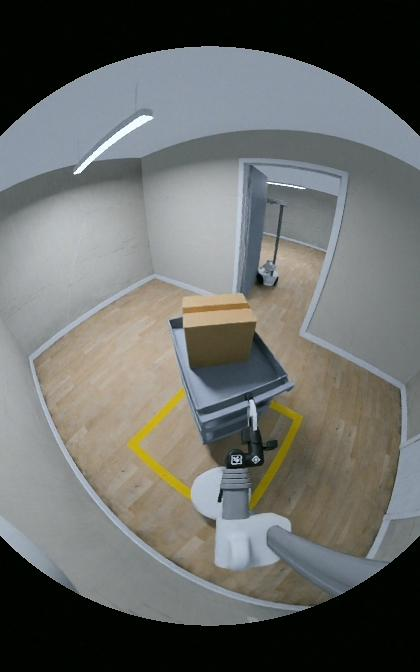

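>>> {"op": "move", "data": {
  "blocking": false,
  "r2": {"base":{"translate_m":-0.33,"strafe_m":0.1},"pace":"slow","contact_limits":{"translate_m":0.65}},
  "r1": {"base":{"translate_m":1.0},"pace":"slow"},
  "cameras": []
}}

>>> {"op": "wait", "data": {
  "seconds": 6,
  "cameras": []
}}

>>> {"op": "wait", "data": {
  "seconds": 7,
  "cameras": ["r2_head_camera","r2_head_left_camera","r2_head_right_camera"]
}}

Scene clock: 648.97 s.
move: r1 moving; r2 moving
r1.base_odometry: x=-2.197 y=-0.517 heading=-2.408
r1.turned_by_wheels: +0.001
r1.turned_by_imu: +0.000
r1.base_tilt: forward=-1.6 right=+1.3
r1.lidar_m: 4.74 2.77 2.01 1.91 0.25 0.25 0.48 1.43 1.44 2.82 2.89 3.90
r1.base_status: translate_m moving
r1.joint_positions: lift_m=+0.124 arm_m=+0.000 wrist_yaw_rad=+3.196 wrist_pitch_rad=+0.002 wrist_roll_rad=+0.000 gripper_m=+0.056
r1.joint_status: not commanded
r1.measured_speeds: translate_m=+0.050 strafe_m=+0.000 rotate_rad=+0.000 lift_m=+0.000 arm_m=+0.000 wrist_yaw_rad=+0.000 wrist_pitch_rad=+0.000 wrist_roll_rad=+0.000
r1.motor_effort: lift_m=+19(20) arm_m=+4(4) wheel_0=+3(4) wheel_1=+10(10) wheel_2=-5(6)
r1.servo_current: wrist_yaw_rad=52(65) wrist_pitch_rad=39(52) wrist_roll_rad=65(65) gripper_m=39(46)
r1.hand_pose: x=-0.1219 y=+0.0715 z=+0.3019 quat_wxyz=(-0.027, -0.001, +0.000, +1.000) (m; r1's base frame)
r1.wrist_depth_mm: - 135 - - 342 228 173 / - 121 135 - 345 220 173 / - 125 177 - 349 233 175 / 109 135 212 - 355 223 175 / 216 - - 1708 355 224 176 / 1008 1255 193 1078 191 224 177 / 759 750 759 153 334 204 176
r2.base_odometry: x=-6.213 y=-2.594 heading=+0.970
r2.turned_by_wheels: +0.000
r2.turned_by_imu: +0.001
r2.base_tilt: forward=-0.6 right=+0.1
r2.lidar_m: 0.33 0.34 2.37 1.01 0.77 0.73 0.79 1.17 1.75 1.83 2.11 0.46
r2.base_status: translate_m moving; strafe_m moving
r2.joint_positions: lift_m=+0.690 arm_m=+0.000 wrist_yaw_rad=+0.009 wrist_pitch_rad=+0.005 wrist_roll_rad=+1.570 gripper_m=-0.024
r2.joint_status: not commanded
r2.measured_speeds: translate_m=-0.048 strafe_m=+0.014 rotate_rad=-0.001 lift_m=+0.000 arm_m=+0.000 wrist_yaw_rad=+0.000 wrist_pitch_rad=+0.000 wrist_roll_rad=+0.000
r2.motor_effort: lift_m=+19(19) arm_m=-3(4) wheel_0=-5(6) wheel_1=-4(5) wheel_2=+13(15)
r2.servo_current: wrist_yaw_rad=59(72) wrist_pitch_rad=46(46) wrist_roll_rad=46(59) gripper_m=85(85)
r2.contact_limits: translate_m 0.65
r2.hand_pose: x=+0.4601 y=-0.0848 z=+0.8667 quat_wxyz=(+0.707, +0.707, +0.005, +0.001) (m; r2's base frame)
r2.wrist_depth_mm: 1661 - - 282 310 312 319 / 1756 - - 279 291 1537 1160 / 1921 - - 264 271 1708 504 / - - - 253 257 759 - / - 449 449 185 242 842 - / - 442 186 174 179 - - / - 433 433 - 218 - -
pictures: none
No camera images: "cameras" was empty.

Scene clock: 653.17 s.
earlier move: r1 moving; r2 done
r1.base_odometry: x=-2.500 y=-0.790 heading=-2.408
r1.turned_by_wheels: +0.000
r1.turned_by_imu: +0.000
r1.base_tilt: forward=-1.6 right=+1.3
r1.lidar_m: 4.35 2.81 2.00 1.91 1.99 1.50 1.06 0.81 2.04 2.81 2.88 3.88
r1.base_status: translate_m moving
r1.joint_positions: lift_m=+0.124 arm_m=+0.000 wrist_yaw_rad=+3.196 wrist_pitch_rad=+0.002 wrist_roll_rad=+0.000 gripper_m=+0.056
r1.joint_status: not commanded
r1.measured_speeds: translate_m=+0.100 strafe_m=+0.000 rotate_rad=+0.005 lift_m=+0.000 arm_m=+0.000 wrist_yaw_rad=+0.000 wrist_pitch_rad=+0.000 wrist_roll_rad=+0.000
r1.motor_effort: lift_m=+19(20) arm_m=+4(4) wheel_0=+2(6) wheel_1=+3(10) wheel_2=-4(6)
r1.servo_current: wrist_yaw_rad=72(72) wrist_pitch_rad=39(52) wrist_roll_rad=65(72) gripper_m=46(46)
r1.hand_pose: x=-0.1219 y=+0.0715 z=+0.3019 quat_wxyz=(-0.027, -0.001, +0.000, +1.000) (m; r1's base frame)
r1.wrist_depth_mm: - 135 - - - - - / - 121 135 - - - - / - 123 177 - - - - / 109 135 199 - - - - / 137 - - 1499 - - - / 224 - 190 1182 188 1118 1098 / 223 768 750 798 778 759 750
r2.base_odometry: x=-6.472 y=-2.801 heading=+0.969
r2.turned_by_wheels: -0.001
r2.turned_by_imu: -0.002
r2.base_tilt: forward=-0.7 right=+0.1
r2.lidar_m: 0.37 0.39 1.41 0.59 0.43 0.42 0.44 0.67 1.64 1.74 2.44 0.45
r2.base_status: done
r2.joint_positions: lift_m=+0.690 arm_m=+0.000 wrist_yaw_rad=-0.003 wrist_pitch_rad=+0.005 wrist_roll_rad=+1.570 gripper_m=-0.024
r2.joint_status: not commanded
r2.measured_speeds: all 0
r2.motor_effort: lift_m=+19(19) arm_m=-3(4) wheel_0=-7(14) wheel_1=-5(8) wheel_2=+3(15)
r2.servo_current: wrist_yaw_rad=39(72) wrist_pitch_rad=46(52) wrist_roll_rad=46(59) gripper_m=85(85)
r2.contact_limits: translate_m 0.65
r2.hand_pose: x=+0.4590 y=-0.0883 z=+0.8667 quat_wxyz=(+0.707, +0.707, +0.001, -0.003) (m; r2's base frame)
r2.wrist_depth_mm: 1921 - - 195 260 1499 1138 / - - - 191 253 1708 530 / - - - 186 248 820 - / - 442 442 181 241 854 - / - 449 449 179 236 842 - / - 452 185 174 180 - - / - - 459 - 228 - -
wait: 4.20 of 6 s (r2 has come to rest)
pictures: none
No camera images: "cameras" was empty.

Scene clock: 659.77 s.
earlier move: r1 done
r1.base_odometry: x=-2.931 y=-1.178 heading=-2.408
r1.turned_by_wheels: +0.000
r1.turned_by_imu: +0.000
r1.base_tilt: forward=-1.6 right=+1.3
r1.lidar_m: 3.78 2.81 2.02 1.92 2.01 2.09 1.99 2.11 2.82 2.82 2.89 3.94
r1.base_status: done
r1.joint_positions: lift_m=+0.124 arm_m=+0.000 wrist_yaw_rad=+3.196 wrist_pitch_rad=+0.002 wrist_roll_rad=+0.000 gripper_m=+0.056
r1.joint_status: not commanded
r1.measured_speeds: all 0
r1.motor_effort: lift_m=+19(20) arm_m=+4(4) wheel_0=+4(7) wheel_1=+4(10) wheel_2=-3(6)
r1.servo_current: wrist_yaw_rad=59(72) wrist_pitch_rad=52(52) wrist_roll_rad=52(72) gripper_m=39(52)
r1.hand_pose: x=-0.1219 y=+0.0715 z=+0.3019 quat_wxyz=(-0.027, -0.001, +0.000, +1.000) (m; r1's base frame)
r1.wrist_depth_mm: - 135 - - - - - / - 121 135 - - - - / - 123 177 - - - - / 109 135 213 - - - - / 215 - - - - - - / 1025 1229 194 1182 187 1160 1118 / 768 759 759 798 768 759 759
r2.base_odometry: x=-6.472 y=-2.801 heading=+0.969
r2.turned_by_wheels: +0.000
r2.turned_by_imu: +0.001
r2.base_tilt: forward=-0.7 right=+0.1
r2.lidar_m: 0.38 0.36 1.38 0.59 0.46 0.40 0.46 0.67 1.66 1.75 2.44 0.45
r2.base_status: done
r2.joint_positions: lift_m=+0.690 arm_m=+0.000 wrist_yaw_rad=-0.003 wrist_pitch_rad=+0.005 wrist_roll_rad=+1.570 gripper_m=-0.024
r2.joint_status: not commanded
r2.measured_speeds: all 0
r2.motor_effort: lift_m=+19(19) arm_m=-3(4) wheel_0=-7(14) wheel_1=-5(8) wheel_2=+2(15)
r2.servo_current: wrist_yaw_rad=46(72) wrist_pitch_rad=46(52) wrist_roll_rad=52(65) gripper_m=85(91)
r2.contact_limits: translate_m 0.65
r2.hand_pose: x=+0.4590 y=-0.0883 z=+0.8667 quat_wxyz=(+0.707, +0.707, +0.001, -0.003) (m; r2's base frame)
r2.wrist_depth_mm: 1921 - - 195 259 1537 1160 / - - - 190 254 1708 525 / - - - 187 247 831 - / - 445 445 182 242 842 - / - 445 449 179 236 831 - / - 455 186 174 180 - - / - - 452 - 229 - -
wait: 6.60 of 7 s (r1 has come to rest)
pictures: r2_head_camera, r2_head_left_camera, r2_head_right_camera
Images, in order (width x height): r2_head_camera 420x560, r2_head_left_camera 420x672, r2_head_right_camera 420x672.

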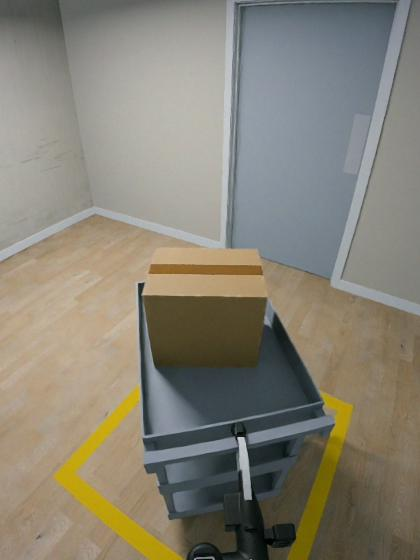

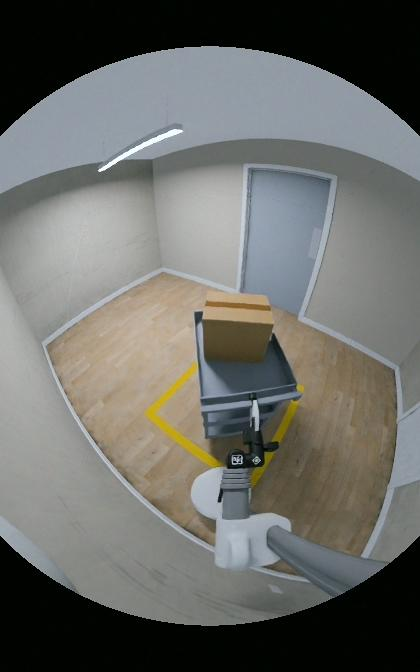

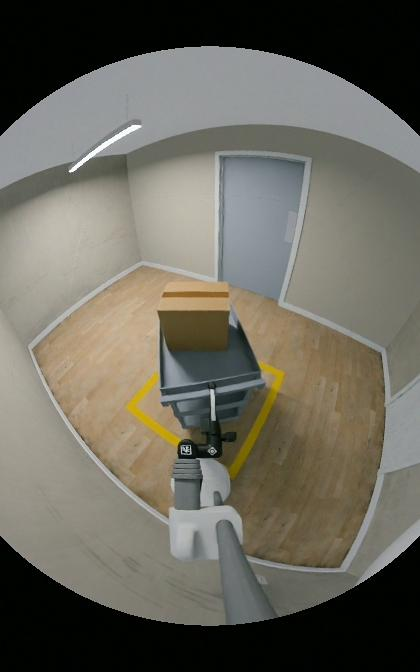

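>>> {"op": "move", "data": {
  "blocking": false,
  "r2": {"base":{"strafe_m":0.14},"pace":"slow","contact_limits":{"strafe_m":0.65}},
  "cameras": []
}}

>>> {"op": "wait", "data": {
  "seconds": 3,
  "cameras": []
}}

>>> {"op": "move", "data": {
  "blocking": false,
  "r2": {"joints":{"gripper_m":0.1}},
  "cameras": []
}}

>>> {"op": "wait", "data": {
  "seconds": 2,
  "cameras": []
}}

>>> {"op": "wait", "data": {
  "seconds": 0.5,
  "cameras": ["r2_head_camera","r2_head_left_camera","r2_head_right_camera"]
}}

Scene clock: 670.90 s.
move: r2 moving
r1: as last shown
r1.base_tilt: forward=-1.6 right=+1.2
r1.lidar_m: 3.76 2.80 2.02 1.92 2.01 2.10 1.97 2.10 2.82 2.79 2.91 3.90
r1.motor_effort: lift_m=+19(20) arm_m=+4(4) wheel_0=+3(4) wheel_1=+4(4) wheel_2=-3(3)
r1.servo_current: wrist_yaw_rad=52(65) wrist_pitch_rad=39(52) wrist_roll_rad=33(65) gripper_m=39(46)
r1.wrist_depth_mm: - 135 - - - - - / - 121 135 - - - - / - 123 178 - - - - / 109 135 212 - - - - / 216 - - - - - - / 1008 1229 194 1160 187 1160 1118 / 750 759 750 788 778 759 759
r2.base_odometry: x=-6.484 y=-2.793 heading=+0.969
r2.turned_by_wheels: +0.000
r2.turned_by_imu: +0.000
r2.base_tilt: forward=-0.7 right=+0.1
r2.lidar_m: 0.35 0.39 1.33 0.57 0.42 0.40 0.44 0.65 1.67 1.76 2.45 0.42
r2.base_status: strafe_m moving
r2.joint_positions: lift_m=+0.690 arm_m=+0.000 wrist_yaw_rad=-0.008 wrist_pitch_rad=+0.005 wrist_roll_rad=+1.570 gripper_m=-0.024
r2.joint_status: not commanded
r2.measured_speeds: translate_m=-0.001 strafe_m=+0.056 rotate_rad=+0.002 lift_m=+0.000 arm_m=+0.000 wrist_yaw_rad=-0.018 wrist_pitch_rad=+0.000 wrist_roll_rad=+0.000
r2.motor_effort: lift_m=+19(19) arm_m=-4(4) wheel_0=-15(15) wheel_1=+7(7) wheel_2=-1(2)
r2.servo_current: wrist_yaw_rad=59(59) wrist_pitch_rad=39(46) wrist_roll_rad=46(59) gripper_m=78(85)
r2.contact_limits: strafe_m 0.65
r2.hand_pose: x=+0.4586 y=-0.0898 z=+0.8667 quat_wxyz=(+0.707, +0.707, -0.001, -0.005) (m; r2's base frame)
r2.wrist_depth_mm: 1921 - - 196 263 1537 1138 / - - - 191 253 1661 530 / - - - 186 248 831 - / - 445 442 182 243 866 - / - 449 449 179 237 - - / - 452 186 174 179 - - / - - 459 - 228 - -
pictures: none
No camera images: "cameras" was empty.

Scene clock: 672.93 s.
earlier move: r2 done
r1.base_odometry: x=-2.931 y=-1.178 heading=-2.408
r1.turned_by_wheels: +0.000
r1.turned_by_imu: +0.000
r1.base_tilt: forward=-1.6 right=+1.3
r1.lidar_m: 3.76 2.78 2.03 1.93 1.99 2.08 1.96 2.08 2.83 2.81 2.90 3.90
r1.base_status: not commanded
r1.joint_positions: lift_m=+0.124 arm_m=+0.000 wrist_yaw_rad=+3.196 wrist_pitch_rad=+0.002 wrist_roll_rad=+0.000 gripper_m=+0.056
r1.joint_status: not commanded
r1.measured_speeds: all 0
r1.motor_effort: lift_m=+20(20) arm_m=+4(4) wheel_0=+3(4) wheel_1=+4(4) wheel_2=-3(3)
r1.servo_current: wrist_yaw_rad=52(72) wrist_pitch_rad=39(52) wrist_roll_rad=59(65) gripper_m=33(46)
r1.hand_pose: x=-0.1219 y=+0.0715 z=+0.3019 quat_wxyz=(-0.027, -0.001, +0.000, +1.000) (m; r1's base frame)
r1.wrist_depth_mm: - 135 - - - - - / - 121 135 - - - - / - 123 178 - - - - / 109 135 211 - - - - / 216 - - - - - - / 1025 1205 193 1205 188 1182 1078 / 759 759 741 798 778 768 768
r2.base_odometry: x=-6.588 y=-2.722 heading=+0.969
r2.turned_by_wheels: +0.000
r2.turned_by_imu: +0.000
r2.base_tilt: forward=-0.7 right=+0.1
r2.lidar_m: 0.38 0.42 1.13 0.48 0.37 0.33 0.36 0.54 1.77 1.88 2.51 0.44
r2.base_status: done
r2.joint_positions: lift_m=+0.690 arm_m=+0.000 wrist_yaw_rad=-0.009 wrist_pitch_rad=+0.005 wrist_roll_rad=+1.570 gripper_m=-0.024
r2.joint_status: not commanded
r2.measured_speeds: all 0
r2.motor_effort: lift_m=+19(19) arm_m=-4(4) wheel_0=-6(17) wheel_1=+4(9) wheel_2=-1(2)
r2.servo_current: wrist_yaw_rad=52(72) wrist_pitch_rad=46(52) wrist_roll_rad=46(59) gripper_m=85(85)
r2.contact_limits: strafe_m 0.65
r2.hand_pose: x=+0.4585 y=-0.0900 z=+0.8667 quat_wxyz=(+0.707, +0.707, -0.001, -0.005) (m; r2's base frame)
r2.wrist_depth_mm: - - - 165 224 1661 1182 / - - - 167 225 778 - / - 433 424 168 229 820 - / - 449 445 170 230 831 - / - 473 462 172 233 831 - / - - 185 174 180 - - / - - 504 - 237 1499 517
wait: 2.03 of 3 s (r2 has come to rest)
pictures: none
No camera images: "cameras" was empty.

Scene clock: 673.43 s.
move: r2 moving
r1: as last shown
r1.base_tilt: forward=-1.5 right=+1.3
r1.lidar_m: 3.75 2.81 2.02 1.92 2.00 2.09 1.97 2.09 2.83 2.81 2.90 3.91
r1.motor_effort: lift_m=+19(20) arm_m=+4(4) wheel_0=+4(4) wheel_1=+4(4) wheel_2=-3(3)
r1.servo_current: wrist_yaw_rad=33(65) wrist_pitch_rad=39(46) wrist_roll_rad=46(59) gripper_m=52(52)
r1.wrist_depth_mm: - 135 - - - - - / - 121 135 - - - - / - 124 178 - - - - / 109 136 211 - - - - / 216 - - - - - - / 991 1229 193 1160 187 1138 1078 / 750 759 750 788 768 750 759
r2.base_odometry: x=-6.588 y=-2.722 heading=+0.969
r2.turned_by_wheels: +0.000
r2.turned_by_imu: +0.000
r2.base_tilt: forward=-0.7 right=+0.1
r2.lidar_m: 0.39 0.44 1.18 0.50 0.34 0.34 0.38 0.52 1.76 1.86 2.52 0.43
r2.base_status: not commanded
r2.joint_positions: lift_m=+0.690 arm_m=+0.000 wrist_yaw_rad=-0.009 wrist_pitch_rad=+0.005 wrist_roll_rad=+1.570 gripper_m=+0.001
r2.joint_status: gripper_m moving
r2.measured_speeds: all 0
r2.motor_effort: lift_m=+19(19) arm_m=-3(4) wheel_0=-6(6) wheel_1=+3(4) wheel_2=-1(1)
r2.servo_current: wrist_yaw_rad=59(65) wrist_pitch_rad=39(46) wrist_roll_rad=46(59) gripper_m=85(98)
r2.contact_limits: strafe_m 0.65
r2.hand_pose: x=+0.4585 y=-0.0900 z=+0.8667 quat_wxyz=(+0.707, +0.707, -0.001, -0.005) (m; r2's base frame)
r2.wrist_depth_mm: - - - 168 227 1618 1160 / - - - 169 229 798 - / - 430 427 172 231 820 - / - 452 445 173 233 842 - / - - 466 175 236 842 - / - - 477 177 185 - - / - - 504 - 240 1576 512
pictures: none
No camera images: "cameras" was empty.

Scene clock: 674.90 s.
earlier move: r2 done
r1.base_odometry: x=-2.931 y=-1.178 heading=-2.408
r1.turned_by_wheels: +0.000
r1.turned_by_imu: +0.000
r1.base_tilt: forward=-1.6 right=+1.3
r1.lidar_m: 3.76 2.80 2.00 1.93 2.00 2.07 1.98 2.09 2.84 2.79 2.91 3.91
r1.base_status: not commanded
r1.joint_positions: lift_m=+0.124 arm_m=+0.000 wrist_yaw_rad=+3.196 wrist_pitch_rad=+0.002 wrist_roll_rad=+0.000 gripper_m=+0.056
r1.joint_status: not commanded
r1.measured_speeds: all 0
r1.motor_effort: lift_m=+19(20) arm_m=+4(4) wheel_0=+4(5) wheel_1=+4(4) wheel_2=-3(3)
r1.servo_current: wrist_yaw_rad=52(65) wrist_pitch_rad=39(52) wrist_roll_rad=59(72) gripper_m=39(52)
r1.hand_pose: x=-0.1219 y=+0.0715 z=+0.3019 quat_wxyz=(-0.027, -0.001, +0.000, +1.000) (m; r1's base frame)
r1.wrist_depth_mm: - 135 - - - - - / - 121 135 - - - - / - 123 178 - - - - / 109 135 213 - - - - / 216 - - - - - - / 1008 1205 193 1205 187 1160 1098 / 759 759 759 788 778 750 759
r2.base_odometry: x=-6.588 y=-2.722 heading=+0.969
r2.turned_by_wheels: +0.000
r2.turned_by_imu: +0.000
r2.base_tilt: forward=-0.7 right=+0.0
r2.lidar_m: 0.41 0.43 1.15 0.50 0.36 0.34 0.38 0.55 1.76 1.89 2.50 0.44
r2.base_status: not commanded
r2.joint_positions: lift_m=+0.690 arm_m=+0.000 wrist_yaw_rad=-0.009 wrist_pitch_rad=+0.005 wrist_roll_rad=+1.570 gripper_m=+0.100
r2.joint_status: all done
r2.measured_speeds: all 0
r2.motor_effort: lift_m=+19(19) arm_m=-4(4) wheel_0=-5(6) wheel_1=+4(4) wheel_2=-1(1)
r2.servo_current: wrist_yaw_rad=59(65) wrist_pitch_rad=46(52) wrist_roll_rad=39(59) gripper_m=46(137)
r2.contact_limits: strafe_m 0.65
r2.hand_pose: x=+0.4585 y=-0.0900 z=+0.8667 quat_wxyz=(+0.707, +0.707, -0.001, -0.005) (m; r2's base frame)
r2.wrist_depth_mm: - - - 170 229 1661 1182 / - - - 171 230 798 - / - 436 430 174 234 820 - / - 455 449 175 236 831 - / - - 466 178 237 842 - / - - 480 179 185 - - / - - 508 - - 1708 512
wait: 1.47 of 2 s (r2 has come to rest)
pictures: none
No camera images: "cameras" was empty.

Scene clock: 675.40 s.
r1.base_odometry: x=-2.931 y=-1.178 heading=-2.408
r1.turned_by_wheels: +0.000
r1.turned_by_imu: +0.000
r1.base_tilt: forward=-1.6 right=+1.3
r1.lidar_m: 3.77 2.77 2.02 1.92 2.00 2.07 1.99 2.10 2.83 2.80 2.91 3.90
r1.base_status: not commanded
r1.joint_positions: lift_m=+0.124 arm_m=+0.000 wrist_yaw_rad=+3.196 wrist_pitch_rad=+0.002 wrist_roll_rad=+0.000 gripper_m=+0.056
r1.joint_status: not commanded
r1.measured_speeds: all 0
r1.motor_effort: lift_m=+19(20) arm_m=+4(4) wheel_0=+4(5) wheel_1=+4(4) wheel_2=-3(3)
r1.servo_current: wrist_yaw_rad=39(65) wrist_pitch_rad=46(52) wrist_roll_rad=46(72) gripper_m=46(52)
r1.hand_pose: x=-0.1219 y=+0.0715 z=+0.3019 quat_wxyz=(-0.027, -0.001, +0.000, +1.000) (m; r1's base frame)
r1.wrist_depth_mm: - 135 - - - - - / - 121 135 - - - - / - 123 178 - - - - / 109 135 212 - - - - / 216 - - - - - - / 991 1205 194 1182 188 1118 1098 / 750 768 750 788 788 750 750
r2.base_odometry: x=-6.588 y=-2.722 heading=+0.969
r2.turned_by_wheels: +0.000
r2.turned_by_imu: +0.000
r2.base_tilt: forward=-0.7 right=+0.1
r2.lidar_m: 0.41 0.41 1.16 0.49 0.36 0.33 0.38 0.58 1.76 1.86 2.50 0.42
r2.base_status: not commanded
r2.joint_positions: lift_m=+0.690 arm_m=+0.000 wrist_yaw_rad=-0.009 wrist_pitch_rad=+0.005 wrist_roll_rad=+1.570 gripper_m=+0.100
r2.joint_status: all done
r2.measured_speeds: all 0
r2.motor_effort: lift_m=+19(19) arm_m=-4(4) wheel_0=-5(6) wheel_1=+4(4) wheel_2=-1(1)
r2.servo_current: wrist_yaw_rad=59(65) wrist_pitch_rad=39(52) wrist_roll_rad=39(59) gripper_m=52(137)
r2.contact_limits: strafe_m 0.65
r2.hand_pose: x=+0.4585 y=-0.0900 z=+0.8667 quat_wxyz=(+0.707, +0.707, -0.001, -0.005) (m; r2's base frame)
r2.wrist_depth_mm: - - - 170 228 1661 1160 / - - - 172 231 809 - / - 433 433 174 233 831 - / - 459 445 176 236 842 - / - - 466 178 237 842 - / - - 477 179 185 - - / - - 508 - - 1708 517
wait: 0.50 s; at rest by 0.27 s
pictures: r2_head_camera, r2_head_left_camera, r2_head_right_camera
Images, in order (width x height): r2_head_camera 420x560, r2_head_left_camera 420x672, r2_head_right_camera 420x672.

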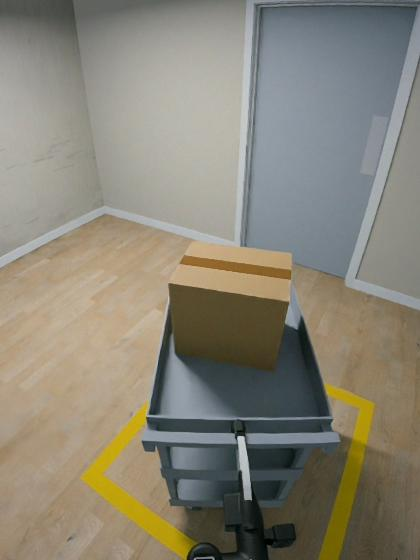

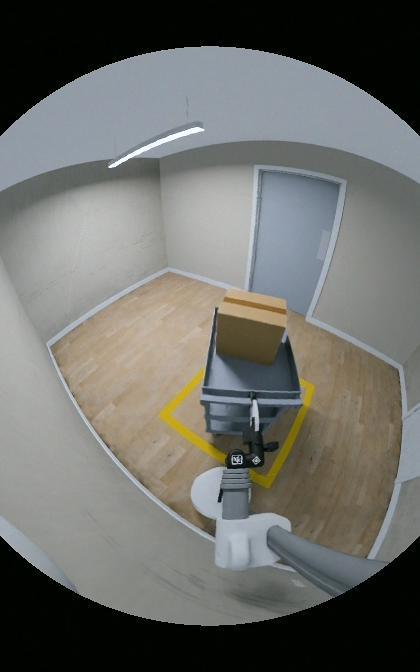

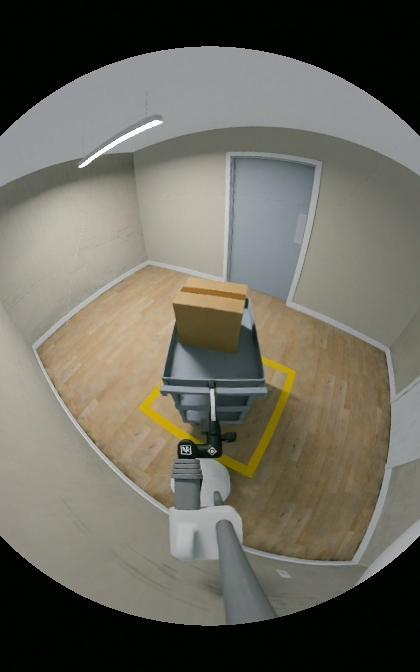

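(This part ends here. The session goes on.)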